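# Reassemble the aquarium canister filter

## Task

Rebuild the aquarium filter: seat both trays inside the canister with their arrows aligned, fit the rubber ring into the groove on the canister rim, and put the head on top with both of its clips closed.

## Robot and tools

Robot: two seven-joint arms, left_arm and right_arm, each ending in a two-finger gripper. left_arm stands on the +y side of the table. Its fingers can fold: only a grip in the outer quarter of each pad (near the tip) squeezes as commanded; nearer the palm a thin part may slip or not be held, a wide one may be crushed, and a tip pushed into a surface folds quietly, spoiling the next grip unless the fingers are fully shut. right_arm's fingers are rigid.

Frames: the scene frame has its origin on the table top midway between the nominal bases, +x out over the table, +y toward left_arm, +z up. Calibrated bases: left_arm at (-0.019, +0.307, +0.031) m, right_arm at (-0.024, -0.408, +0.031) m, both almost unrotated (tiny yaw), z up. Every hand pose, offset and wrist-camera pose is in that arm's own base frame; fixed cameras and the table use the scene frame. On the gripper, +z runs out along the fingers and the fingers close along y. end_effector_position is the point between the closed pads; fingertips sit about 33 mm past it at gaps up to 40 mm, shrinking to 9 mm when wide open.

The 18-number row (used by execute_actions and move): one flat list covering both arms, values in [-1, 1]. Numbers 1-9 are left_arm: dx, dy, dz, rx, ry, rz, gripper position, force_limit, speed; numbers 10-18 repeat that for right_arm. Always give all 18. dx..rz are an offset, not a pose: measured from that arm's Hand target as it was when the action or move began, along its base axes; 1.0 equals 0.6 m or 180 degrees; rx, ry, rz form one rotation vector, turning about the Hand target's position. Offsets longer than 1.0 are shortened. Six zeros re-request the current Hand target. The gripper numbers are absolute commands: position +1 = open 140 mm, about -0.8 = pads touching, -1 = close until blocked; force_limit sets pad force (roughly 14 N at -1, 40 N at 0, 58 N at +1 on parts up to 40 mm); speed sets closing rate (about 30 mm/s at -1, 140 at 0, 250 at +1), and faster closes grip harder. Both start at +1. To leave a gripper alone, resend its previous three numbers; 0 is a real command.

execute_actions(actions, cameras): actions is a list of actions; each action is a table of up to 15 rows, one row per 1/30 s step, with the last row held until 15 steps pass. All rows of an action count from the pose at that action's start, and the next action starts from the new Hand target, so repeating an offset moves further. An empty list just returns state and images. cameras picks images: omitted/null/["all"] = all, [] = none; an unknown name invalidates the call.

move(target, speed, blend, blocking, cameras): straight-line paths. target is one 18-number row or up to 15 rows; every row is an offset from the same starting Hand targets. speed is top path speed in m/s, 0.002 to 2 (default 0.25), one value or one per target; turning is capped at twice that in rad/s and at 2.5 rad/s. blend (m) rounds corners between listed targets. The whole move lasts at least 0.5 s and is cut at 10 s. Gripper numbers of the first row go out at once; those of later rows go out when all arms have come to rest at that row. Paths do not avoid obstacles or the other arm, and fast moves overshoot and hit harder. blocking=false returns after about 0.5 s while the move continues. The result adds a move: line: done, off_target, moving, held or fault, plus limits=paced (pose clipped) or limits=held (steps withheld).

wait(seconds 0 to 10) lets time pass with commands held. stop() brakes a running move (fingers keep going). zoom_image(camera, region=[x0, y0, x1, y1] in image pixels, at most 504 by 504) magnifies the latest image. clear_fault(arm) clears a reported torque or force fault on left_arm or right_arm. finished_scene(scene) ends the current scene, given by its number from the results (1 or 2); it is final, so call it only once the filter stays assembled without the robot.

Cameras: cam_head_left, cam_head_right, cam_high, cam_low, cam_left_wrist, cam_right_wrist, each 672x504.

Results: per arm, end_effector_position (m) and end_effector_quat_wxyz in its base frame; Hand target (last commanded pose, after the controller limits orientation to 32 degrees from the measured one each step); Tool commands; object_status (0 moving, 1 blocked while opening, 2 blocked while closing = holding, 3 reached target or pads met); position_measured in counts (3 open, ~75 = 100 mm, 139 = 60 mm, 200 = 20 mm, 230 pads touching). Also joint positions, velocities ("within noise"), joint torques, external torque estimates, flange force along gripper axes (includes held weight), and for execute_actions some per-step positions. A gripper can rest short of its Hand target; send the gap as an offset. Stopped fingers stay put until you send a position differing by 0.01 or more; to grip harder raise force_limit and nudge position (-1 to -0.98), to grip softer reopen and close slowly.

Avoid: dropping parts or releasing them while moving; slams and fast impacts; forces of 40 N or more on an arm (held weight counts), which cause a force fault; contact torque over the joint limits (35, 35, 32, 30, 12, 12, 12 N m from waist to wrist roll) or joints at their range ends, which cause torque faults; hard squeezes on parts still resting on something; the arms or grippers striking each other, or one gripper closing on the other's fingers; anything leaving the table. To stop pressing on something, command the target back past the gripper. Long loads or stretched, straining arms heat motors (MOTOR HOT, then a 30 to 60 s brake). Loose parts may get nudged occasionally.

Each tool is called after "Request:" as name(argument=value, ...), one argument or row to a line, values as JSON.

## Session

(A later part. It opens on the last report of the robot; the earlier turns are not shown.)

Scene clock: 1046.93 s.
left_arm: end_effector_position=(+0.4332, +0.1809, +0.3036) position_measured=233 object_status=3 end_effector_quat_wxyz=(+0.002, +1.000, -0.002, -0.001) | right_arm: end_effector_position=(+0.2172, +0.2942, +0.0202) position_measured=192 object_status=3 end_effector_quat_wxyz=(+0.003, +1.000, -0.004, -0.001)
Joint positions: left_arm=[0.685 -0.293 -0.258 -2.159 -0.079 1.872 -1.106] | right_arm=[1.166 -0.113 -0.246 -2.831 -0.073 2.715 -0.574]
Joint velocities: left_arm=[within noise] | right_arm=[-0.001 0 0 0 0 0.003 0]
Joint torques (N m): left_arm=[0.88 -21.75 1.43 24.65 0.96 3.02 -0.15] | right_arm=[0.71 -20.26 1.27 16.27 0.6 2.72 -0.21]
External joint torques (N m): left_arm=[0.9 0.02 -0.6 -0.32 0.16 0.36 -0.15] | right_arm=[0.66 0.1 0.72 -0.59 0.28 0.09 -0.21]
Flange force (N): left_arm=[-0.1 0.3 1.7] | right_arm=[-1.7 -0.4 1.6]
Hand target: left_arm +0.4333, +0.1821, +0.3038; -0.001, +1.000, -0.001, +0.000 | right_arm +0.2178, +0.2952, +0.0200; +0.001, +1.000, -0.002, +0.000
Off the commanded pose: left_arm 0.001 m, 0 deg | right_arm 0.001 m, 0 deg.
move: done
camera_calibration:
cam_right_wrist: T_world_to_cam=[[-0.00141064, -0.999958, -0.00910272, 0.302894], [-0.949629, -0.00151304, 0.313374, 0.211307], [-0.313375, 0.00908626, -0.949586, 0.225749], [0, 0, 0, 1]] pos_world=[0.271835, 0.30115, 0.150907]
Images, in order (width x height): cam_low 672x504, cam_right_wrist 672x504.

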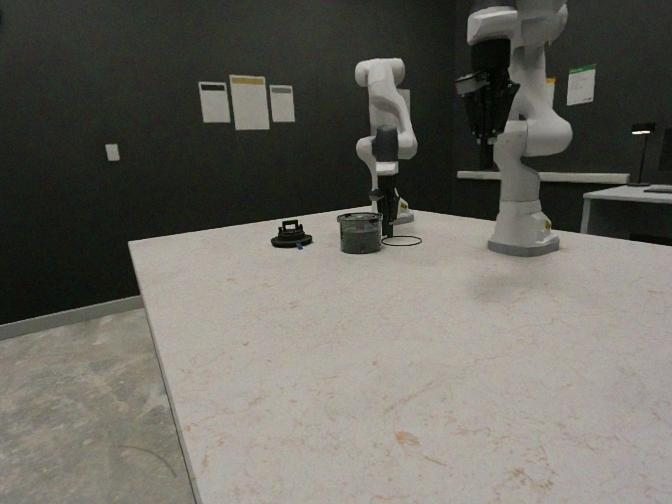

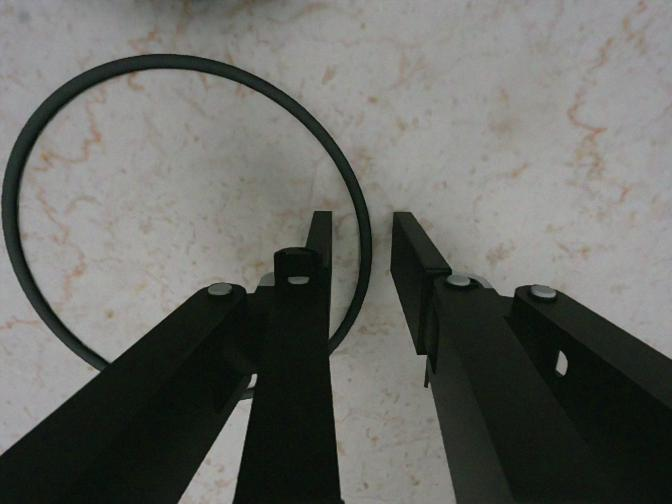

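Request:
move(
  target=[0,0,0,0,0,0,-1,-0.5,0,0,0.001,-0.023,0,0,0,-0.5,-0.4,-1],
  speed=0.03,
  cameras=["cam_right_wrist"],
)

Request:
move(
  target=[0,0,0,0,0,0,-1,-0.5,0,0,0,-0.006,0,0,0,-0.5,-0.4,-1],
  speed=0.01,
  cameras=["cam_right_wrist"],
)

Scene clock: 1053.53 s.
left_arm: end_effector_position=(+0.4332, +0.1809, +0.3036) position_measured=233 object_status=3 end_effector_quat_wxyz=(+0.002, +1.000, -0.002, -0.001) | right_arm: end_effector_position=(+0.2161, +0.2932, +0.0108) position_measured=192 object_status=3 end_effector_quat_wxyz=(+0.005, +1.000, -0.006, -0.002)
Joint positions: left_arm=[0.685 -0.293 -0.258 -2.159 -0.079 1.872 -1.106] | right_arm=[1.171 -0.079 -0.247 -2.83 -0.056 2.742 -0.582]
Joint torques (N m): left_arm=[0.86 -21.71 1.43 24.7 0.92 3.02 -0.14] | right_arm=[0.87 -21 1.62 15.72 0.31 2.91 -0.03]
External joint torques (N m): left_arm=[0.84 -0.08 -0.64 -0.13 0.13 0.38 -0.14] | right_arm=[0.89 -0.05 1.27 -0.5 0.01 0.31 -0.03]
External joint torques when the fault began: right_arm=[2.53 6.36 1.25 -0.52 0.28 2.26 -0.14]
Flange force (N): left_arm=[0.1 0.3 1.3] | right_arm=[-3.3 -0.6 1.3]
Flange force when the fault began (N): right_arm=[4.7 -15.4 33.4]
Hand target: left_arm +0.4333, +0.1821, +0.3038; -0.001, +1.000, -0.001, +0.000 | right_arm +0.2161, +0.2932, +0.0108; +0.005, +1.000, -0.006, -0.002 (not the last commanded pose)
Tool commands: left_gripper/position=-1.0 left_gripper/force_limit=-0.5 left_gripper/speed=+0.0 right_gripper/position=-0.498039 right_gripper/force_limit=-0.396078 right_gripper/speed=-1.0
Off the commanded pose: left_arm 0.001 m, 0 deg | right_arm 0.006 m, 1 deg.
FORCE FAULT: contact force on the right arm reached its limit, and that arm stopped. The contact can be on any part of that arm, not only on its tool. That arm's remaining commands of this call were not run. That arm is still stopped at the end of this call. While its stop runs, that arm takes no new command, but execute_actions still moves its gripper.
CLEAR FAULT: the right arm stays stopped (Reflex) until you call clear_fault(arm="right_arm").
move: fault (right_arm)
camera_calibration:
cam_right_wrist: T_world_to_cam=[[-0.00523113, -0.999975, -0.00479825, 0.302622], [-0.948518, 0.00344228, 0.316704, 0.211554], [-0.31668, 0.00620795, -0.948512, 0.218094], [0, 0, 0, 1]] pos_world=[0.271312, 0.300532, 0.141317]
Images, in order (width x height): cam_right_wrist 672x504.

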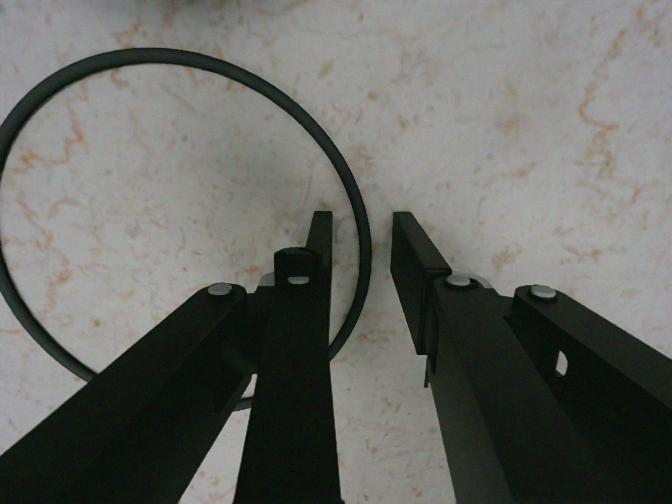

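not run: an earlier result of this reply reported a stop or a fault. Calls in your next reply go to the robot.

Request:
clear_fault(
  arm="right_arm",
  cameras=[],
)

Request:
move(
  target=[0,0,0,0,0,0,-1,-0.5,0,0.002,0.003,0.0065,0,0,0,-0.5,-0.4,-1],
  speed=0.02,
  cameras=["cam_right_wrist"],
)

Scene clock: 1066.63 s.
left_arm: end_effector_position=(+0.4332, +0.1809, +0.3036) position_measured=233 object_status=3 end_effector_quat_wxyz=(+0.001, +1.000, -0.002, -0.001) | right_arm: end_effector_position=(+0.2161, +0.2932, +0.0108) position_measured=192 object_status=3 end_effector_quat_wxyz=(+0.005, +1.000, -0.006, -0.002)
Joint positions: left_arm=[0.685 -0.293 -0.258 -2.159 -0.079 1.872 -1.106] | right_arm=[1.171 -0.079 -0.247 -2.83 -0.056 2.742 -0.582]
Joint torques (N m): left_arm=[0.91 -21.68 1.45 24.75 0.91 3.01 -0.13] | right_arm=[0.83 -20.92 1.67 15.57 0.29 2.89 -0.03]
External joint torques (N m): left_arm=[0.9 -0.06 -0.6 -0.11 0.12 0.36 -0.13] | right_arm=[0.91 0.09 1.39 -0.75 -0.02 0.27 -0.03]
Flange force (N): left_arm=[0.2 0.1 1.2] | right_arm=[-3.7 -0.4 1.6]
Hand target: left_arm +0.4333, +0.1821, +0.3038; -0.001, +1.000, -0.001, +0.000 | right_arm +0.2161, +0.2932, +0.0108; +0.005, +1.000, -0.006, -0.002 (not the last commanded pose)
Tool commands: left_gripper/position=-1.0 left_gripper/force_limit=-0.5 left_gripper/speed=+0.0 right_gripper/position=-0.498039 right_gripper/force_limit=-0.396078 right_gripper/speed=-1.0
Off the commanded pose: left_arm 0.001 m, 0 deg | right_arm 0.006 m, 1 deg.
FORCE FAULT, CONTINUED: the right arm's stop, for the force fault that an earlier result reported, is over. The call counts as one of the actions that you can send in this scene. That arm's target is now where it stood when the stop ended, not its last command. That arm accepts commands again.
CLEAR FAULT: your call cleared the right arm's force fault. If the contact force or a joint's load stays at its limit, that arm stops again.
No camera images: "cameras" was empty.

Scene clock: 1067.47 s.
left_arm: end_effector_position=(+0.4332, +0.1809, +0.3036) position_measured=233 object_status=3 end_effector_quat_wxyz=(+0.001, +1.000, -0.002, -0.001) | right_arm: end_effector_position=(+0.2174, +0.2954, +0.0142) position_measured=192 object_status=3 end_effector_quat_wxyz=(+0.004, +1.000, -0.006, -0.002)
Joint positions: left_arm=[0.685 -0.293 -0.258 -2.159 -0.079 1.872 -1.106] | right_arm=[1.171 -0.086 -0.247 -2.824 -0.056 2.731 -0.582]
Joint velocities: left_arm=[within noise] | right_arm=[0.001 -0.001 0 0.001 0.001 -0.003 0]
Joint torques (N m): left_arm=[0.88 -21.64 1.47 24.77 0.9 3.01 -0.17] | right_arm=[0.37 -22.12 1.26 15.93 -0.01 2.39 0.02]
External joint torques (N m): left_arm=[0.89 0.15 -0.55 -0.18 0.11 0.35 -0.17] | right_arm=[0.36 -1.13 0.85 -0.64 -0.32 -0.24 0.02]
Flange force (N): left_arm=[0.6 0.0 1.4] | right_arm=[-4.4 3.3 -5.4]
Hand target: left_arm +0.4333, +0.1821, +0.3038; -0.001, +1.000, -0.001, +0.000 | right_arm +0.2173, +0.2950, +0.0147; +0.005, +1.000, -0.006, -0.002
Off the commanded pose: left_arm 0.001 m, 0 deg | right_arm 0.001 m, 0 deg.
move: done
camera_calibration:
cam_right_wrist: T_world_to_cam=[[-0.00526545, -0.999962, -0.0070127, 0.304876], [-0.948588, 0.00277533, 0.316501, 0.211862], [-0.316469, 0.00831868, -0.948566, 0.220992], [0, 0, 0, 1]] pos_world=[0.272512, 0.302438, 0.144709]
Images, in order (width x height): cam_right_wrist 672x504.

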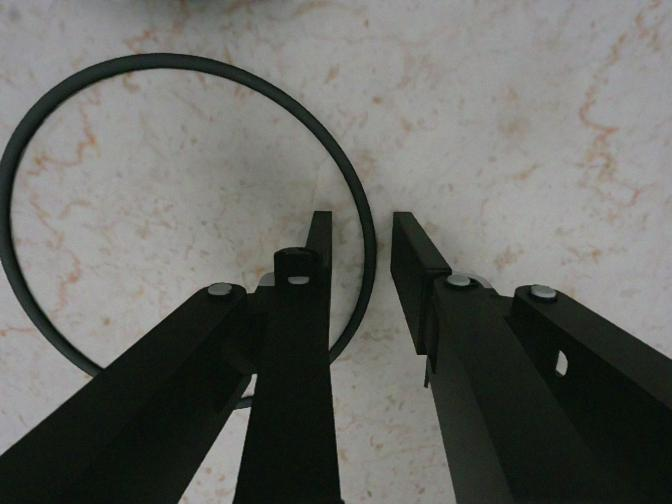

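Request:
execute_actions(
  actions=[
    [[0,0,0,0,0,0,-1,-0.5,0,0,0,0,0,0,0,-1,-0.6,-1]],
    [[0,0,0,0,0,0,-1,-0.5,0,0,0,0,0,0,0,-1,-0.6,-1]],
    [[0,0,0,0,0,0,-1,-0.5,0,0,0,0,0,0,0,-1,-0.6,-1]],
    [[0,0,0,0,0,0,-1,-0.5,0,0,0,0,0,0,0,-1,-0.6,-1]],
  ],
  cameras=["cam_right_wrist"],
)

Request:
zoom_image(
  camera="cam_right_wrist",
  region=[200, 50, 500, 300],
)

Scene clock: 1075.37 s.
left_arm: end_effector_position=(+0.4332, +0.1809, +0.3036) position_measured=233 object_status=3 end_effector_quat_wxyz=(+0.001, +1.000, -0.002, -0.001) | right_arm: end_effector_position=(+0.2175, +0.2959, +0.0153) position_measured=230 object_status=3 end_effector_quat_wxyz=(+0.003, +1.000, -0.006, -0.002)
Joint positions: left_arm=[0.685 -0.293 -0.258 -2.159 -0.079 1.872 -1.106] | right_arm=[1.171 -0.089 -0.247 -2.823 -0.056 2.728 -0.582]
Joint torques (N m): left_arm=[0.88 -21.64 1.43 24.81 0.89 3.02 -0.14] | right_arm=[0 -20.49 0.9 15.62 -0.02 2.63 0.03]
External joint torques (N m): left_arm=[0.93 0.13 -0.56 -0.13 0.1 0.36 -0.14] | right_arm=[0 0.44 0.49 -0.94 -0.33 0.01 0.03]
External joint torques at the end of the 1st action: left_arm=[0.85 0.16 -0.63 -0.21 0.09 0.34 -0.15] | right_arm=[0.3 -0.12 0.97 -0.73 -0.35 -0.17 0.07]
External joint torques at the end of the 2nd action: left_arm=[0.97 -0.02 -0.46 -0.19 0.12 0.36 -0.18] | right_arm=[-0.02 0.4 0.54 -0.94 -0.34 -0.02 0]
External joint torques at the end of the 3rd action: left_arm=[0.98 -0.03 -0.53 -0.09 0.13 0.37 -0.14] | right_arm=[-0.05 0.48 0.51 -0.95 -0.32 0 0.06]
Flange force (N): left_arm=[0.7 -0.1 1.3] | right_arm=[-2.0 1.5 1.0]
Flange force at the end of the 1st action (N): left_arm=[0.6 0.1 1.5] | right_arm=[-3.3 1.4 -1.7]
Flange force at the end of the 2nd action (N): left_arm=[0.0 0.1 1.4] | right_arm=[-2.0 1.6 0.8]
Flange force at the end of the 3rd action (N): left_arm=[0.3 0.0 1.2] | right_arm=[-2.0 1.5 1.0]
Hand target: left_arm +0.4333, +0.1821, +0.3038; -0.001, +1.000, -0.001, +0.000 | right_arm +0.2173, +0.2950, +0.0147; +0.005, +1.000, -0.006, -0.002
Off the commanded pose: left_arm 0.001 m, 0 deg | right_arm 0.001 m, 0 deg.
Step readings (end_effector_position of left_arm | right_arm; steps 1 to 15: 1st action; 16 to 30: 2nd action; 31 to 45: 3rd action; 46 to 60: 4th action):
0: (+0.4332, +0.1809, +0.3036) | (+0.2173, +0.2953, +0.0143)
1: (+0.4332, +0.1809, +0.3036) | (+0.2173, +0.2953, +0.0143)
2: (+0.4332, +0.1809, +0.3036) | (+0.2173, +0.2953, +0.0143)
4: (+0.4332, +0.1809, +0.3036) | (+0.2173, +0.2953, +0.0143)
8: (+0.4332, +0.1809, +0.3036) | (+0.2173, +0.2953, +0.0143)
15: (+0.4332, +0.1809, +0.3036) | (+0.2173, +0.2953, +0.0143)
16: (+0.4332, +0.1809, +0.3036) | (+0.2173, +0.2953, +0.0143)
17: (+0.4332, +0.1809, +0.3036) | (+0.2173, +0.2953, +0.0144)
19: (+0.4332, +0.1809, +0.3036) | (+0.2173, +0.2955, +0.0147)
23: (+0.4332, +0.1809, +0.3036) | (+0.2173, +0.2956, +0.0151)
30: (+0.4332, +0.1809, +0.3036) | (+0.2175, +0.2959, +0.0153)
31: (+0.4332, +0.1809, +0.3036) | (+0.2175, +0.2959, +0.0153)
32: (+0.4332, +0.1809, +0.3036) | (+0.2175, +0.2959, +0.0153)
34: (+0.4332, +0.1809, +0.3036) | (+0.2175, +0.2959, +0.0153)
38: (+0.4332, +0.1809, +0.3036) | (+0.2175, +0.2959, +0.0153)
45: (+0.4332, +0.1809, +0.3036) | (+0.2175, +0.2959, +0.0153)
46: (+0.4332, +0.1809, +0.3036) | (+0.2175, +0.2959, +0.0153)
47: (+0.4332, +0.1809, +0.3036) | (+0.2175, +0.2959, +0.0153)
49: (+0.4332, +0.1809, +0.3036) | (+0.2175, +0.2959, +0.0153)
53: (+0.4332, +0.1809, +0.3036) | (+0.2175, +0.2959, +0.0153)
60: (+0.4332, +0.1809, +0.3036) | (+0.2175, +0.2959, +0.0153)
camera_calibration:
cam_right_wrist: T_world_to_cam=[[-0.00524752, -0.999955, -0.00786687, 0.305404], [-0.948588, 0.00248797, 0.316502, 0.211791], [-0.316469, 0.00912327, -0.948559, 0.221848], [0, 0, 0, 1]] pos_world=[0.272713, 0.30284, 0.145806]
Images, in order (width x height): cam_right_wrist 672x504.

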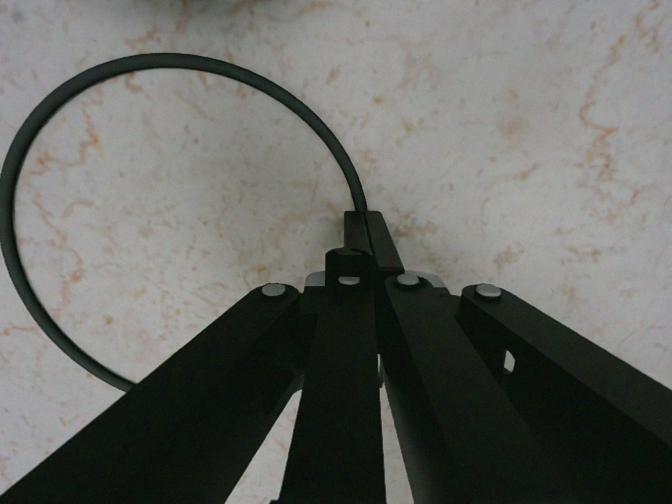

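Scaled by 1.680 from the camera's 672x504 image, which has a finer 960x720 frame.

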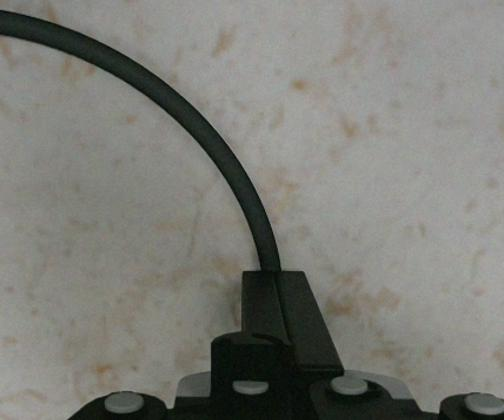

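Request:
execute_actions(
  actions=[
    [[0,0,0,0,0,0,-1,-0.5,0,0,0.001,0.003,0,0,0,-0.5,-0.6,-1]],
    [[0,0,0,0,0,0,-1,-0.5,0,0,0,0,0,0,0,-0.5,-0.6,-1]],
    [[0,0,0,0,0,0,-1,-0.5,0,0,0,0,0,0,0,-0.5,-0.6,-1]],
  ],
  cameras=[],
)

Request:
move(
  target=[0,0,0,0,0,0,-1,-0.5,0,0,0,-0.0065,0,0,0,-0.5,-0.6,-1],
  speed=0.01,
  cameras=["cam_right_wrist"],
)

Scene clock: 1085.27 s.
left_arm: end_effector_position=(+0.4332, +0.1809, +0.3036) position_measured=233 object_status=3 end_effector_quat_wxyz=(+0.001, +1.000, -0.002, -0.001) | right_arm: end_effector_position=(+0.2174, +0.2958, +0.0160) position_measured=192 object_status=3 end_effector_quat_wxyz=(+0.004, +1.000, -0.005, -0.002)
Joint positions: left_arm=[0.685 -0.293 -0.258 -2.159 -0.079 1.872 -1.106] | right_arm=[1.171 -0.092 -0.247 -2.823 -0.058 2.723 -0.582]
Joint torques (N m): left_arm=[0.87 -21.67 1.48 24.82 0.88 3 -0.15] | right_arm=[0.29 -22.01 1.22 16.01 -0.07 2.32 0.21]
External joint torques (N m): left_arm=[0.87 -0.01 -0.56 -0.08 0.09 0.35 -0.15] | right_arm=[0.38 -1.11 0.89 -0.63 -0.4 -0.29 0.2]
External joint torques at the end of the 1st action: left_arm=[0.8 -0.1 -0.61 -0.09 0.1 0.35 -0.12] | right_arm=[0.34 -1.26 0.86 -0.51 -0.41 -0.28 0.19]
External joint torques at the end of the 2nd action: left_arm=[0.84 0.06 -0.62 -0.19 0.1 0.34 -0.14] | right_arm=[0.32 -1.16 0.91 -0.48 -0.39 -0.28 0.2]
Flange force (N): left_arm=[0.4 0.1 1.1] | right_arm=[-4.9 3.2 -5.8]
Flange force at the end of the 1st action (N): left_arm=[0.1 0.3 1.1] | right_arm=[-4.8 3.3 -6.4]
Flange force at the end of the 2nd action (N): left_arm=[0.3 0.2 1.4] | right_arm=[-4.7 3.0 -6.0]
Hand target: left_arm +0.4333, +0.1821, +0.3038; -0.001, +1.000, -0.001, +0.000 | right_arm +0.2173, +0.2956, +0.0165; +0.005, +1.000, -0.006, -0.002
Off the commanded pose: left_arm 0.001 m, 0 deg | right_arm 0.001 m, 0 deg.
Step readings (end_effector_position of left_arm | right_arm; steps 1 to 15: 1st action; 16 to 30: 2nd action; 31 to 45: 3rd action):
0: (+0.4332, +0.1809, +0.3036) | (+0.2175, +0.2959, +0.0153)
1: (+0.4332, +0.1809, +0.3036) | (+0.2175, +0.2959, +0.0153)
2: (+0.4332, +0.1809, +0.3036) | (+0.2175, +0.2959, +0.0155)
4: (+0.4332, +0.1809, +0.3036) | (+0.2176, +0.2961, +0.0159)
8: (+0.4332, +0.1809, +0.3036) | (+0.2175, +0.2960, +0.0160)
15: (+0.4332, +0.1809, +0.3036) | (+0.2174, +0.2958, +0.0160)
16: (+0.4332, +0.1809, +0.3036) | (+0.2174, +0.2958, +0.0160)
17: (+0.4332, +0.1809, +0.3036) | (+0.2174, +0.2958, +0.0160)
19: (+0.4332, +0.1809, +0.3036) | (+0.2174, +0.2958, +0.0160)
23: (+0.4332, +0.1809, +0.3036) | (+0.2174, +0.2958, +0.0160)
30: (+0.4332, +0.1809, +0.3036) | (+0.2174, +0.2958, +0.0160)
31: (+0.4332, +0.1809, +0.3036) | (+0.2174, +0.2958, +0.0160)
32: (+0.4332, +0.1809, +0.3036) | (+0.2174, +0.2958, +0.0160)
34: (+0.4332, +0.1809, +0.3036) | (+0.2174, +0.2958, +0.0160)
38: (+0.4332, +0.1809, +0.3036) | (+0.2174, +0.2958, +0.0160)
45: (+0.4332, +0.1809, +0.3036) | (+0.2174, +0.2958, +0.0160)
No camera images: "cameras" was empty.

Scene clock: 1086.03 s.
left_arm: end_effector_position=(+0.4332, +0.1809, +0.3036) position_measured=233 object_status=3 end_effector_quat_wxyz=(+0.001, +1.000, -0.002, -0.001) | right_arm: end_effector_position=(+0.2172, +0.2943, +0.0129) position_measured=192 object_status=3 end_effector_quat_wxyz=(+0.006, +1.000, -0.005, -0.003)
Joint positions: left_arm=[0.685 -0.293 -0.258 -2.159 -0.079 1.872 -1.106] | right_arm=[1.171 -0.082 -0.247 -2.822 -0.058 2.729 -0.582]
Joint velocities: left_arm=[within noise] | right_arm=[-0.001 0 0 0.001 0.002 0.005 -0.001]
Joint torques (N m): left_arm=[0.92 -21.65 1.43 24.79 0.89 3.01 -0.17] | right_arm=[0.6 -20.94 1.2 15.7 0.55 2.68 -0.03]
External joint torques (N m): left_arm=[0.83 0.02 -0.7 -0.11 0.1 0.35 -0.17] | right_arm=[0.53 0.1 0.77 -0.7 0.24 0.08 -0.03]
Flange force (N): left_arm=[0.5 0.3 1.2] | right_arm=[-2.3 0.0 1.3]
Hand target: left_arm +0.4333, +0.1821, +0.3038; -0.001, +1.000, -0.001, +0.000 | right_arm +0.2173, +0.2956, +0.0126; +0.005, +1.000, -0.006, -0.002
Off the commanded pose: left_arm 0.001 m, 0 deg | right_arm 0.001 m, 0 deg.
move: done
camera_calibration:
cam_right_wrist: T_world_to_cam=[[-0.00351158, -0.999992, -0.00200805, 0.30337], [-0.948192, 0.00269174, 0.317686, 0.212051], [-0.317678, 0.0030196, -0.948194, 0.22156], [0, 0, 0, 1]] pos_world=[0.272515, 0.302128, 0.143325]
Images, in order (width x height): cam_right_wrist 672x504.

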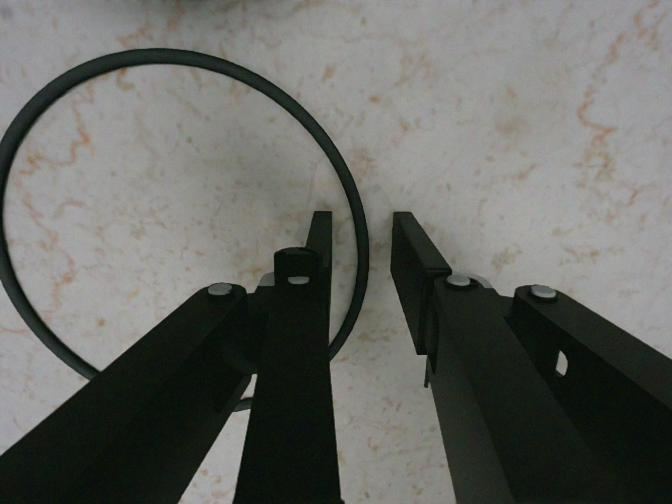

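Request:
move(
  target=[0,0,0,0,0,0,-1,-0.5,0,0,0.0005,-0.0022,0,0,0,-0.5,-0.6,-1],
  speed=0.01,
  cameras=[],
)

Request:
execute_actions(
  actions=[
    [[0,0,0,0,0,0,-1,-0.5,0,0,0,0,0,0,0,-1,-0.6,-1]],
    [[0,0,0,0,0,0,-1,-0.5,0,0,0,0,0,0,0,-1,-0.6,-1]],
    [[0,0,0,0,0,0,-1,-0.5,0,0,0,0,0,0,0,-1,-0.6,-1]],
    [[0,0,0,0,0,0,-1,-0.5,0,0,0,0,0,0,0,-1,-0.6,-1]],
  ],
  cameras=["cam_right_wrist"],
)

Request:
zoom_image(
  camera="cam_right_wrist",
  region=[200, 50, 500, 300],
)

Scene clock: 1094.47 s.
left_arm: end_effector_position=(+0.4332, +0.1809, +0.3036) position_measured=233 object_status=3 end_effector_quat_wxyz=(+0.001, +1.000, -0.002, -0.001) | right_arm: end_effector_position=(+0.2172, +0.2944, +0.0115) position_measured=192 object_status=3 end_effector_quat_wxyz=(+0.006, +1.000, -0.006, -0.003)
Joint positions: left_arm=[0.685 -0.293 -0.258 -2.159 -0.079 1.872 -1.106] | right_arm=[1.172 -0.076 -0.247 -2.822 -0.055 2.734 -0.582]
Joint velocities: left_arm=[within noise] | right_arm=[0.001 0.001 -0.001 0 0.001 0.003 -0.001]
Joint torques (N m): left_arm=[0.9 -21.68 1.46 24.78 0.88 3 -0.13] | right_arm=[0.89 -21.22 1.21 15.85 0.63 2.63 0.03]
External joint torques (N m): left_arm=[0.93 0.14 -0.56 -0.21 0.09 0.33 -0.13] | right_arm=[0.93 -0.07 0.9 -0.47 0.32 0.03 0.03]
Flange force (N): left_arm=[0.4 0.0 1.4] | right_arm=[-2.7 -1.0 0.8]
Hand target: left_arm +0.4333, +0.1821, +0.3038; -0.001, +1.000, -0.001, +0.000 | right_arm +0.2173, +0.2959, +0.0113; +0.005, +1.000, -0.006, -0.002
Off the commanded pose: left_arm 0.001 m, 0 deg | right_arm 0.001 m, 0 deg.
move: done
No camera images: "cameras" was empty.

Scene clock: 1096.67 s.
left_arm: end_effector_position=(+0.4332, +0.1809, +0.3036) position_measured=233 object_status=3 end_effector_quat_wxyz=(+0.001, +1.000, -0.002, -0.001) | right_arm: end_effector_position=(+0.2173, +0.2947, +0.0115) position_measured=224 object_status=2 end_effector_quat_wxyz=(+0.006, +1.000, -0.006, -0.003)
Joint positions: left_arm=[0.685 -0.293 -0.258 -2.159 -0.079 1.872 -1.106] | right_arm=[1.172 -0.076 -0.247 -2.822 -0.055 2.735 -0.582]
Joint torques (N m): left_arm=[0.91 -21.64 1.49 24.77 0.89 3 -0.15] | right_arm=[0.78 -21.14 1.15 15.79 0.59 2.65 0.06]
External joint torques (N m): left_arm=[0.97 0.16 -0.49 -0.2 0.11 0.34 -0.15] | right_arm=[0.82 0 0.85 -0.56 0.28 0.05 0.05]
External joint torques at the end of the 1st action: left_arm=[0.85 0.02 -0.6 -0.1 0.09 0.35 -0.12] | right_arm=[0.79 0.14 0.87 -0.65 0.3 0.04 -0.03]
External joint torques at the end of the 2nd action: left_arm=[0.98 -0.01 -0.54 -0.11 0.11 0.36 -0.13] | right_arm=[0.78 -0.01 0.88 -0.59 0.29 0.05 0]
External joint torques at the end of the 3rd action: left_arm=[0.83 0.11 -0.63 -0.19 0.09 0.34 -0.15] | right_arm=[0.78 0.15 0.92 -0.59 0.28 0.04 -0.01]
Flange force (N): left_arm=[0.5 -0.2 1.4] | right_arm=[-2.7 -0.7 0.9]
Flange force at the end of the 1st action (N): left_arm=[0.4 0.1 1.2] | right_arm=[-2.4 -0.8 1.6]
Flange force at the end of the 2nd action (N): left_arm=[0.3 0.0 1.2] | right_arm=[-2.6 -0.6 1.0]
Flange force at the end of the 3rd action (N): left_arm=[0.5 0.2 1.4] | right_arm=[-2.4 -0.9 1.5]
Hand target: left_arm +0.4333, +0.1821, +0.3038; -0.001, +1.000, -0.001, +0.000 | right_arm +0.2173, +0.2959, +0.0113; +0.005, +1.000, -0.006, -0.002
Off the commanded pose: left_arm 0.001 m, 0 deg | right_arm 0.001 m, 0 deg.
Step readings (end_effector_position of left_arm | right_arm; steps 1 to 15: 1st action; 16 to 30: 2nd action; 31 to 45: 3rd action; 46 to 60: 4th action):
0: (+0.4332, +0.1809, +0.3036) | (+0.2172, +0.2944, +0.0115)
1: (+0.4332, +0.1809, +0.3036) | (+0.2172, +0.2945, +0.0115)
2: (+0.4332, +0.1809, +0.3036) | (+0.2173, +0.2945, +0.0115)
4: (+0.4332, +0.1809, +0.3036) | (+0.2173, +0.2945, +0.0115)
8: (+0.4332, +0.1809, +0.3036) | (+0.2173, +0.2946, +0.0115)
15: (+0.4332, +0.1809, +0.3036) | (+0.2173, +0.2946, +0.0115)
16: (+0.4332, +0.1809, +0.3036) | (+0.2173, +0.2946, +0.0115)
17: (+0.4332, +0.1809, +0.3036) | (+0.2173, +0.2946, +0.0115)
19: (+0.4332, +0.1809, +0.3036) | (+0.2173, +0.2946, +0.0115)
23: (+0.4332, +0.1809, +0.3036) | (+0.2173, +0.2947, +0.0116)
30: (+0.4332, +0.1809, +0.3036) | (+0.2173, +0.2947, +0.0116)
31: (+0.4332, +0.1809, +0.3036) | (+0.2173, +0.2947, +0.0116)
32: (+0.4332, +0.1809, +0.3036) | (+0.2173, +0.2947, +0.0116)
34: (+0.4332, +0.1809, +0.3036) | (+0.2173, +0.2947, +0.0116)
38: (+0.4332, +0.1809, +0.3036) | (+0.2173, +0.2947, +0.0115)
45: (+0.4332, +0.1809, +0.3036) | (+0.2173, +0.2947, +0.0115)
46: (+0.4332, +0.1809, +0.3036) | (+0.2173, +0.2947, +0.0115)
47: (+0.4332, +0.1809, +0.3036) | (+0.2173, +0.2947, +0.0115)
49: (+0.4332, +0.1809, +0.3036) | (+0.2173, +0.2947, +0.0115)
53: (+0.4332, +0.1809, +0.3036) | (+0.2173, +0.2947, +0.0115)
60: (+0.4332, +0.1809, +0.3036) | (+0.2173, +0.2947, +0.0115)
camera_calibration:
cam_right_wrist: T_world_to_cam=[[-0.00522457, -0.999984, -0.0023599, 0.30408], [-0.948318, 0.00420585, 0.317293, 0.212187], [-0.317278, 0.00389565, -0.948325, 0.220001], [0, 0, 0, 1]] pos_world=[0.27261, 0.302326, 0.142024]
Images, in order (width x height): cam_right_wrist 672x504.

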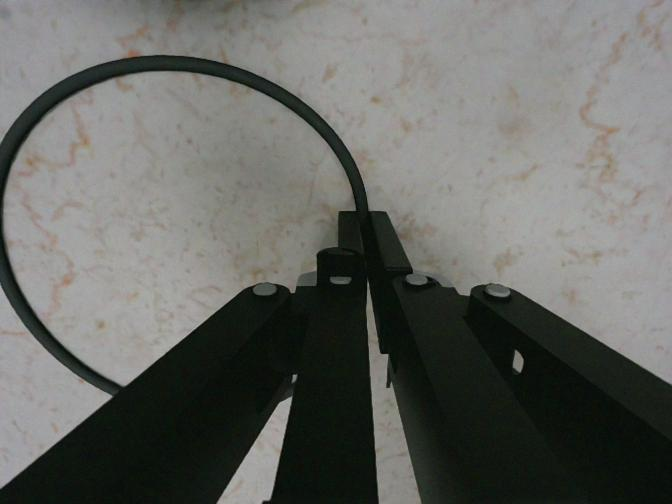

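Scaled by 1.680 from the camera's 672x504 image, which has a finer 960x720 frame.

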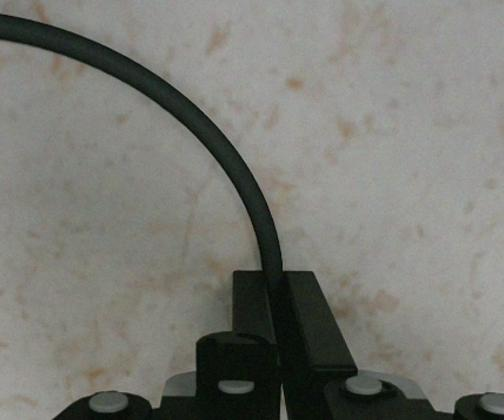

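Request:
move(
  target=[0,0,0,0,0,0,-1,-0.5,0,0,0,0.12,0,0,0,-1,-0.6,-1],
  speed=0.06,
)

Request:
zoom_image(
  camera="cam_low",
  region=[330, 190, 440, 260],
)

Request:
zoom_image(
  camera="cam_head_left",
  region=[270, 220, 390, 390],
)

Scene clock: 1104.77 s.
left_arm: end_effector_position=(+0.4332, +0.1809, +0.3035) position_measured=233 object_status=3 end_effector_quat_wxyz=(+0.001, +1.000, -0.002, -0.001) | right_arm: end_effector_position=(+0.2174, +0.2967, +0.0828) position_measured=224 object_status=2 end_effector_quat_wxyz=(+0.003, +1.000, -0.004, -0.003)
Joint positions: left_arm=[0.685 -0.293 -0.258 -2.159 -0.079 1.872 -1.106] | right_arm=[1.14 -0.305 -0.219 -2.794 -0.107 2.484 -0.547]
Joint velocities: left_arm=[within noise] | right_arm=[-0.001 0.001 0.002 0.001 -0.001 -0.005 0.001]
Joint torques (N m): left_arm=[0.9 -21.68 1.46 24.86 0.88 3 -0.11] | right_arm=[-0.11 -18.54 2.43 19.53 0.3 2.38 0.32]
External joint torques (N m): left_arm=[0.85 0.13 -0.65 -0.11 0.08 0.34 -0.11] | right_arm=[-0.06 -1.37 1.28 -0.78 -0.18 -0.24 0.32]
Flange force (N): left_arm=[0.7 0.0 1.2] | right_arm=[-6.3 4.9 -4.6]
Hand target: left_arm +0.4333, +0.1821, +0.3038; -0.001, +1.000, -0.001, +0.000 | right_arm +0.2173, +0.2959, +0.0833; +0.005, +1.000, -0.006, -0.002
Off the commanded pose: left_arm 0.001 m, 0 deg | right_arm 0.001 m, 0 deg.
move: done
camera_calibration:
cam_left_wrist: T_world_to_cam=[[-0.0146817, -0.999872, -0.00634524, 0.196017], [-0.940896, 0.0116676, 0.338494, 0.306401], [-0.338376, 0.0109399, -0.940947, 0.573812], [0, 0, 0, 1]] pos_world=[0.485334, 0.18614, 0.437456]
cam_right_wrist: T_world_to_cam=[[-0.00076142, -0.99997, -0.00774853, 0.305798], [-0.948321, -0.00173665, 0.317308, 0.191476], [-0.317312, 0.00758969, -0.948291, 0.286508], [0, 0, 0, 1]] pos_world=[0.272726, 0.303947, 0.213305]

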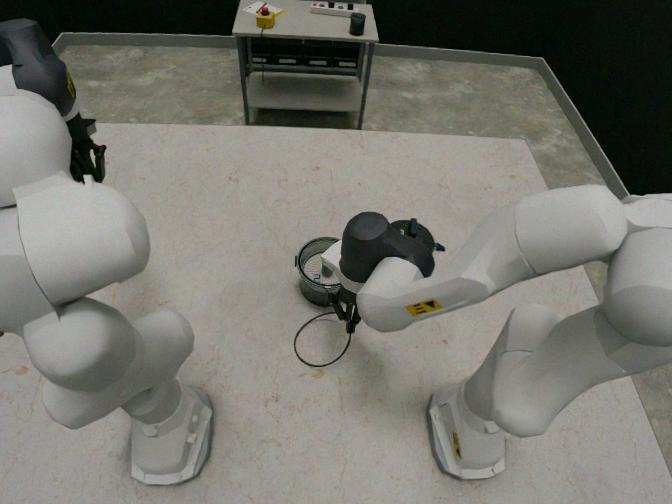

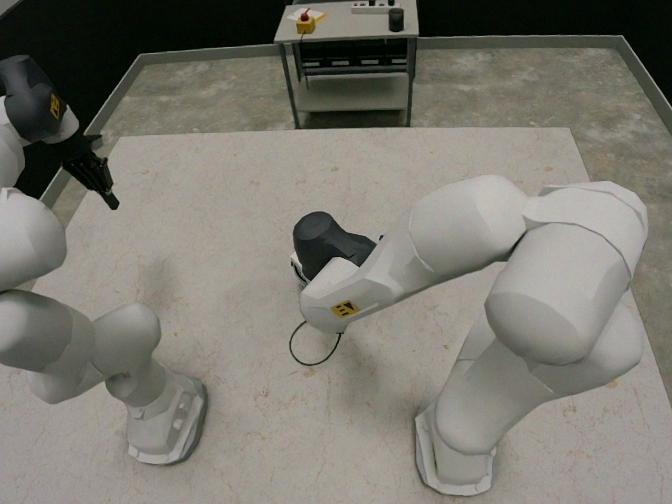

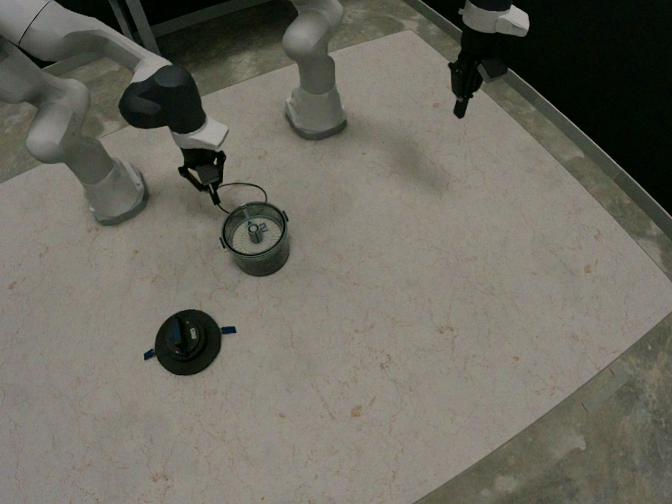

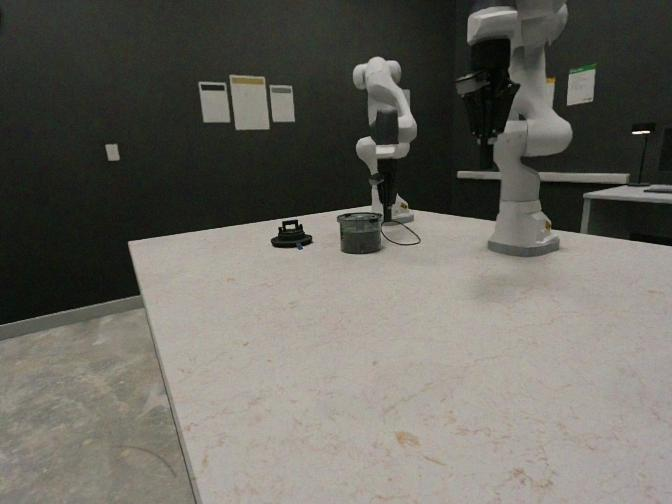

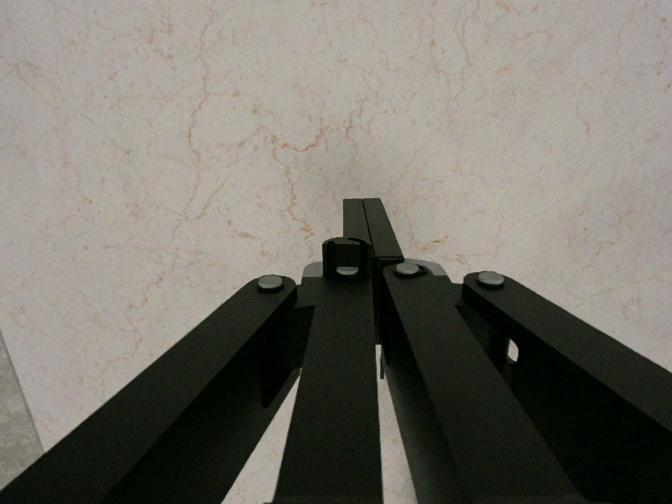

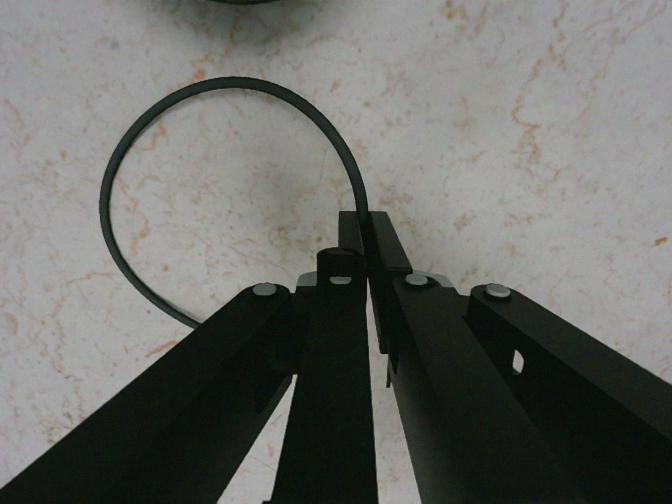

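Scaled by 4.582 from the camera's 672x504 image, which has a finer 960x720 frame.

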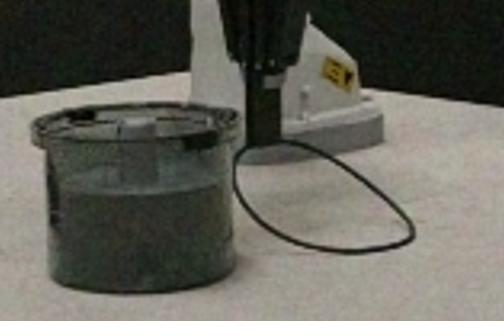

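Scaled by 2.965 from the camera's 672x504 image, which has a finer 960x720 frame.

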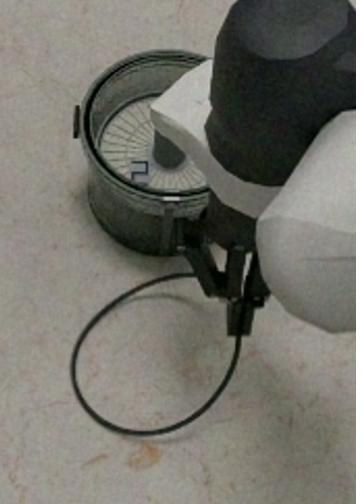

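Request:
move(
  target=[-0.338,-0.67,0,0,0,0,-1,-0.5,0,0,0.0,-0.119,0,0,0,-1,-0.6,-1],
  speed=0.1,
  cameras=["cam_left_wrist","cam_right_wrist","cam_head_left","cam_low"],
)

Scene clock: 1128.30 s.
left_arm: end_effector_position=(+0.2315, -0.2185, +0.3038) position_measured=233 object_status=3 end_effector_quat_wxyz=(-0.002, +1.000, -0.003, +0.001) | right_arm: end_effector_position=(+0.2174, +0.2957, +0.0126) position_measured=224 object_status=2 end_effector_quat_wxyz=(+0.006, +1.000, -0.008, -0.002)
Joint positions: left_arm=[0.326 -1.133 -0.706 -2.487 -0.626 1.489 -1.646] | right_arm=[1.155 -0.078 -0.228 -2.821 -0.053 2.732 -0.578]
Joint velocities: left_arm=[0.001 -0.001 0.001 0 0 -0.001 -0.004] | right_arm=[within noise]
Joint torques (N m): left_arm=[0.94 6.79 14.98 19.43 0.43 2.48 -0.18] | right_arm=[0.5 -21.14 1.18 15.33 0.59 2.67 -0.28]
External joint torques (N m): left_arm=[0.94 -1.39 -0.17 0.35 -0.46 -0.18 -0.18] | right_arm=[0.54 0.08 0.89 -1.04 0.28 0.07 -0.28]
Flange force (N): left_arm=[-1.7 0.9 0.1] | right_arm=[-2.4 0.9 1.5]
Hand target: left_arm +0.2305, -0.2199, +0.3038; -0.001, +1.000, -0.001, +0.000 | right_arm +0.2173, +0.2959, +0.0119; +0.005, +1.000, -0.006, -0.002
Off the commanded pose: left_arm 0.002 m, 0 deg | right_arm 0.001 m, 0 deg.
move: done
camera_calibration:
cam_left_wrist: T_world_to_cam=[[-0.0170285, -0.999768, -0.0131927, -0.203721], [-0.941903, 0.0116133, 0.335684, 0.122377], [-0.335453, 0.0181424, -0.941882, 0.51131], [0, 0, 0, 1]] pos_world=[0.283319, -0.214371, 0.437827]
cam_right_wrist: T_world_to_cam=[[-0.00903153, -0.999954, -0.00325366, 0.305935], [-0.948629, 0.00753877, 0.316302, 0.211041], [-0.316263, 0.0059432, -0.948653, 0.220186], [0, 0, 0, 1]] pos_world=[0.272599, 0.303021, 0.143123]
Images, in order (width x height): cam_head_left 672x504, cam_low 672x504, cam_left_wrist 672x504, cam_right_wrist 672x504.

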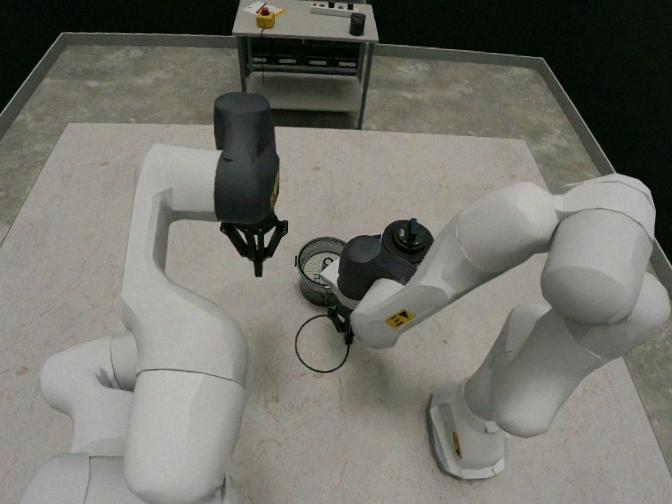

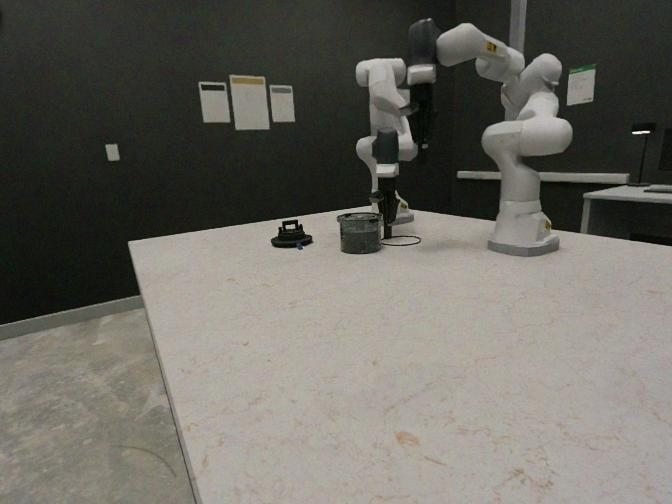

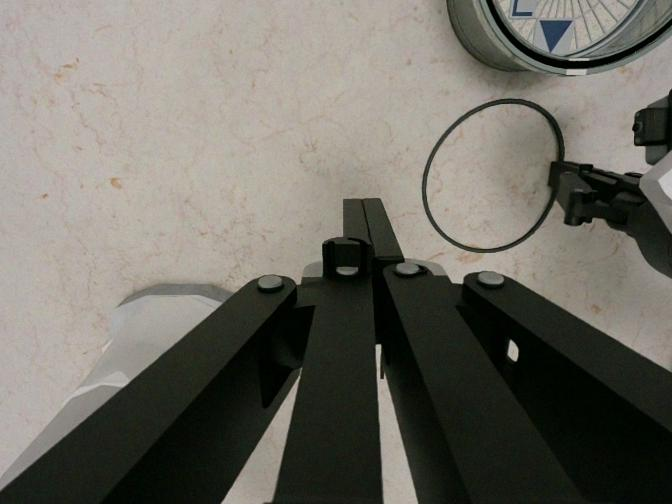

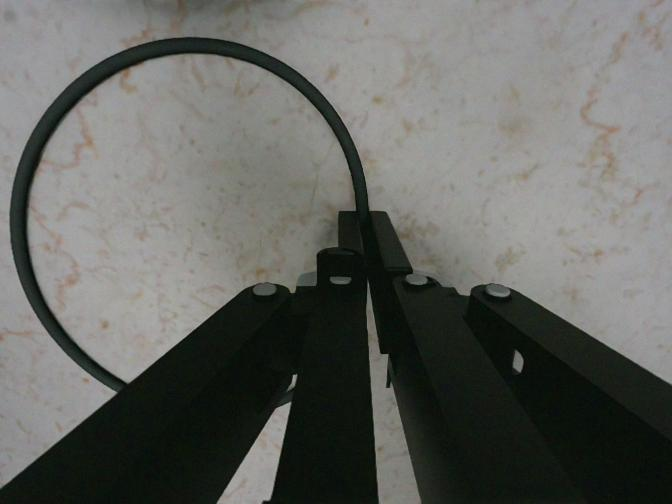

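Request:
move(
  target=[-0.045,-0.075,-0.465,0,0,0,-1,-0.5,0,0,0,0,0,0,0,-1,-0.6,-1],
  speed=0.15,
  cameras=["cam_left_wrist"],
)

Request:
move(
  target=[0,0,-0.007,0,0,0,-1,-0.5,0,0,0,0,0,0,0,-1,-0.6,-1],
  speed=0.01,
  cameras=["cam_left_wrist"],
)

Scene clock: 1146.47 s.
left_arm: end_effector_position=(+0.2022, -0.2635, +0.0247) position_measured=233 object_status=3 end_effector_quat_wxyz=(-0.003, +1.000, +0.002, -0.002) | right_arm: end_effector_position=(+0.2174, +0.2957, +0.0125) position_measured=224 object_status=2 end_effector_quat_wxyz=(+0.006, +1.000, -0.008, -0.002)
Joint positions: left_arm=[0.321 -1.134 -1.497 -2.81 -1.346 1.954 -1.614] | right_arm=[1.155 -0.078 -0.228 -2.821 -0.053 2.733 -0.578]
Joint velocities: left_arm=[0 -0.001 0.001 0.001 0 0.001 0.005] | right_arm=[within noise]
Joint torques (N m): left_arm=[1.01 10.46 18.22 6.86 0.38 3.12 0.27] | right_arm=[0.41 -21.32 1.23 15.35 0.59 2.63 -0.23]
External joint torques (N m): left_arm=[1.04 -0.81 -0.32 -0.03 -0.45 0.46 0.27] | right_arm=[0.37 -0.02 0.88 -1.08 0.28 0.02 -0.23]
Flange force (N): left_arm=[5.1 0.7 4.9] | right_arm=[-2.6 1.3 0.8]
Hand target: left_arm +0.2035, -0.2649, +0.0248; -0.001, +1.000, -0.001, +0.000 | right_arm +0.2173, +0.2959, +0.0119; +0.005, +1.000, -0.006, -0.002
Off the commanded pose: left_arm 0.002 m, 0 deg | right_arm 0.001 m, 0 deg.
move: done
camera_calibration:
cam_left_wrist: T_world_to_cam=[[-0.0082688, -0.999863, -0.0143559, -0.254665], [-0.939957, 0.00287334, 0.34128, 0.186145], [-0.341192, 0.0163159, -0.939852, 0.240049], [0, 0, 0, 1]] pos_world=[0.254765, -0.259081, 0.158427]
Images, in order (width x height): cam_left_wrist 672x504.

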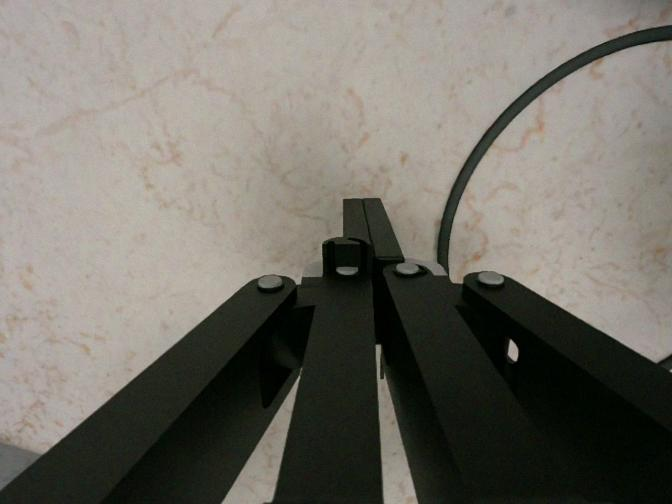

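Scene clock: 1147.27 s.
left_arm: end_effector_position=(+0.2023, -0.2634, +0.0205) position_measured=233 object_status=3 end_effector_quat_wxyz=(-0.003, +1.000, +0.001, -0.002) | right_arm: end_effector_position=(+0.2174, +0.2957, +0.0125) position_measured=224 object_status=2 end_effector_quat_wxyz=(+0.006, +1.000, -0.008, -0.002)
Joint positions: left_arm=[0.328 -1.134 -1.513 -2.809 -1.361 1.96 -1.608] | right_arm=[1.155 -0.078 -0.228 -2.821 -0.053 2.733 -0.578]
Joint velocities: left_arm=[0 0.001 -0.001 0 -0.005 0.001 0.005] | right_arm=[within noise]
Joint torques (N m): left_arm=[1.15 10.6 18.04 6.7 0.46 3.12 0.23] | right_arm=[0.47 -21.26 1.13 15.32 0.59 2.61 -0.26]
External joint torques (N m): left_arm=[1.17 -0.86 -0.52 0.17 -0.36 0.47 0.23] | right_arm=[0.43 0.02 0.76 -1.16 0.29 -0.01 -0.27]
Flange force (N): left_arm=[6.1 1.6 5.7] | right_arm=[-2.5 1.5 0.9]
Hand target: left_arm +0.2035, -0.2649, +0.0206; -0.001, +1.000, -0.001, +0.000 | right_arm +0.2173, +0.2959, +0.0119; +0.005, +1.000, -0.006, -0.002
Off the commanded pose: left_arm 0.002 m, 0 deg | right_arm 0.001 m, 0 deg.
move: done
camera_calibration:
cam_left_wrist: T_world_to_cam=[[-0.00903788, -0.999851, -0.0147043, -0.25437], [-0.940091, 0.00348419, 0.340905, 0.187885], [-0.340803, 0.0169044, -0.939983, 0.236298], [0, 0, 0, 1]] pos_world=[0.254861, -0.258981, 0.154325]
Images, in order (width x height): cam_left_wrist 672x504.

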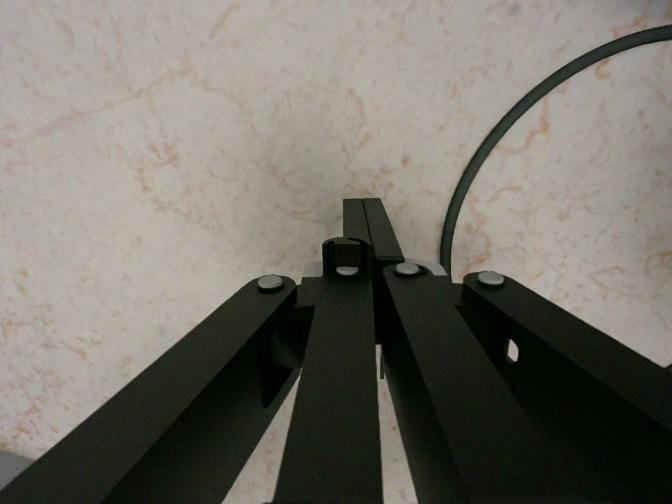

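Request:
move(
  target=[0,0,-0.005,0,0,0,-1,-0.5,0,0,0,0,0,0,0,-1,-0.6,-1],
  speed=0.008,
  cameras=[],
)

Request:
move(
  target=[0,0,-0.004,0,0,0,-1,-0.5,0,0,0,0,0,0,0,-1,-0.6,-1],
  speed=0.008,
  cameras=[],
)

Request:
move(
  target=[0,0,-0.004,0,0,0,-1,-0.5,0,0,0,0,0,0,0,-1,-0.6,-1],
  speed=0.008,
  cameras=["cam_left_wrist"],
)

Scene clock: 1157.30 s.
left_arm: end_effector_position=(+0.2023, -0.2634, +0.0175) position_measured=233 object_status=3 end_effector_quat_wxyz=(-0.003, +1.000, +0.001, -0.002) | right_arm: end_effector_position=(+0.2174, +0.2957, +0.0125) position_measured=224 object_status=2 end_effector_quat_wxyz=(+0.006, +1.000, -0.008, -0.002)
Joint positions: left_arm=[0.333 -1.134 -1.525 -2.808 -1.371 1.964 -1.604] | right_arm=[1.155 -0.078 -0.228 -2.821 -0.053 2.733 -0.578]
Joint torques (N m): left_arm=[1.04 10.74 18.27 6.33 0.42 3.07 0.19] | right_arm=[0.45 -21.34 1.17 15.42 0.59 2.59 -0.26]
External joint torques (N m): left_arm=[0.99 -0.85 -0.36 0.02 -0.41 0.41 0.19] | right_arm=[0.48 -0.09 0.88 -1 0.27 -0.02 -0.26]
Flange force (N): left_arm=[4.8 0.9 4.8] | right_arm=[-2.5 1.2 0.5]
Hand target: left_arm +0.2035, -0.2649, +0.0176; -0.001, +1.000, -0.001, +0.000 | right_arm +0.2173, +0.2959, +0.0119; +0.005, +1.000, -0.006, -0.002
Off the commanded pose: left_arm 0.002 m, 0 deg | right_arm 0.001 m, 0 deg.
move: done
No camera images: "cameras" was empty.

Scene clock: 1158.03 s.
left_arm: end_effector_position=(+0.2022, -0.2634, +0.0151) position_measured=233 object_status=3 end_effector_quat_wxyz=(-0.003, +1.000, +0.001, -0.002) | right_arm: end_effector_position=(+0.2174, +0.2957, +0.0125) position_measured=224 object_status=2 end_effector_quat_wxyz=(+0.006, +1.000, -0.008, -0.002)
Joint positions: left_arm=[0.337 -1.134 -1.535 -2.808 -1.38 1.966 -1.602] | right_arm=[1.155 -0.078 -0.228 -2.821 -0.053 2.733 -0.578]
Joint velocities: left_arm=[0.001 -0.001 0 0 -0.003 0 0.004] | right_arm=[within noise]
Joint torques (N m): left_arm=[1.12 10.76 18.47 6.09 0.32 3.08 0.17] | right_arm=[0.42 -21.33 1.19 15.43 0.57 2.6 -0.27]
External joint torques (N m): left_arm=[1.11 -0.93 -0.16 -0.02 -0.5 0.44 0.17] | right_arm=[0.39 0.01 0.83 -1.11 0.27 -0.04 -0.27]
Flange force (N): left_arm=[5.1 0.7 4.5] | right_arm=[-2.5 1.4 0.7]
Hand target: left_arm +0.2035, -0.2649, +0.0152; -0.001, +1.000, -0.001, +0.000 | right_arm +0.2173, +0.2959, +0.0119; +0.005, +1.000, -0.006, -0.002
Off the commanded pose: left_arm 0.002 m, 0 deg | right_arm 0.001 m, 0 deg.
move: done
No camera images: "cameras" was empty.

Scene clock: 1158.77 s.
left_arm: end_effector_position=(+0.2022, -0.2634, +0.0127) position_measured=233 object_status=3 end_effector_quat_wxyz=(-0.003, +1.000, +0.001, -0.002) | right_arm: end_effector_position=(+0.2174, +0.2957, +0.0125) position_measured=224 object_status=2 end_effector_quat_wxyz=(+0.006, +1.000, -0.008, -0.002)
Joint positions: left_arm=[0.341 -1.134 -1.544 -2.807 -1.388 1.969 -1.599] | right_arm=[1.155 -0.078 -0.228 -2.821 -0.053 2.733 -0.578]
Joint torques (N m): left_arm=[1.35 10.85 18.33 6.42 0.32 3.08 0.22] | right_arm=[0.45 -21.37 1.16 15.39 0.56 2.61 -0.22]
External joint torques (N m): left_arm=[1.34 -0.94 -0.35 0.43 -0.5 0.42 0.22] | right_arm=[0.5 -0.12 0.89 -1.04 0.25 0 -0.22]
Flange force (N): left_arm=[7.2 2.1 5.8] | right_arm=[-2.8 1.3 0.4]
Hand target: left_arm +0.2035, -0.2649, +0.0128; -0.001, +1.000, -0.001, +0.000 | right_arm +0.2173, +0.2959, +0.0119; +0.005, +1.000, -0.006, -0.002
Off the commanded pose: left_arm 0.002 m, 0 deg | right_arm 0.001 m, 0 deg.
move: done
camera_calibration:
cam_left_wrist: T_world_to_cam=[[-0.00938157, -0.999851, -0.0144623, -0.254534], [-0.939948, 0.00388286, 0.341295, 0.190493], [-0.341188, 0.0167957, -0.939845, 0.228891], [0, 0, 0, 1]] pos_world=[0.254761, -0.259081, 0.146426]
Images, in order (width x height): cam_left_wrist 672x504.

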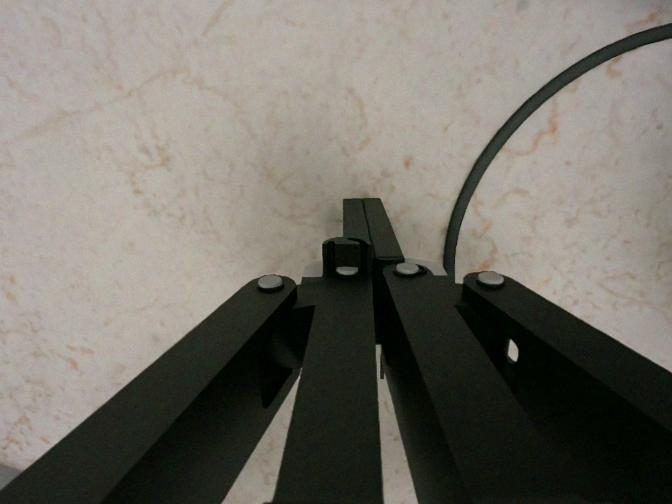

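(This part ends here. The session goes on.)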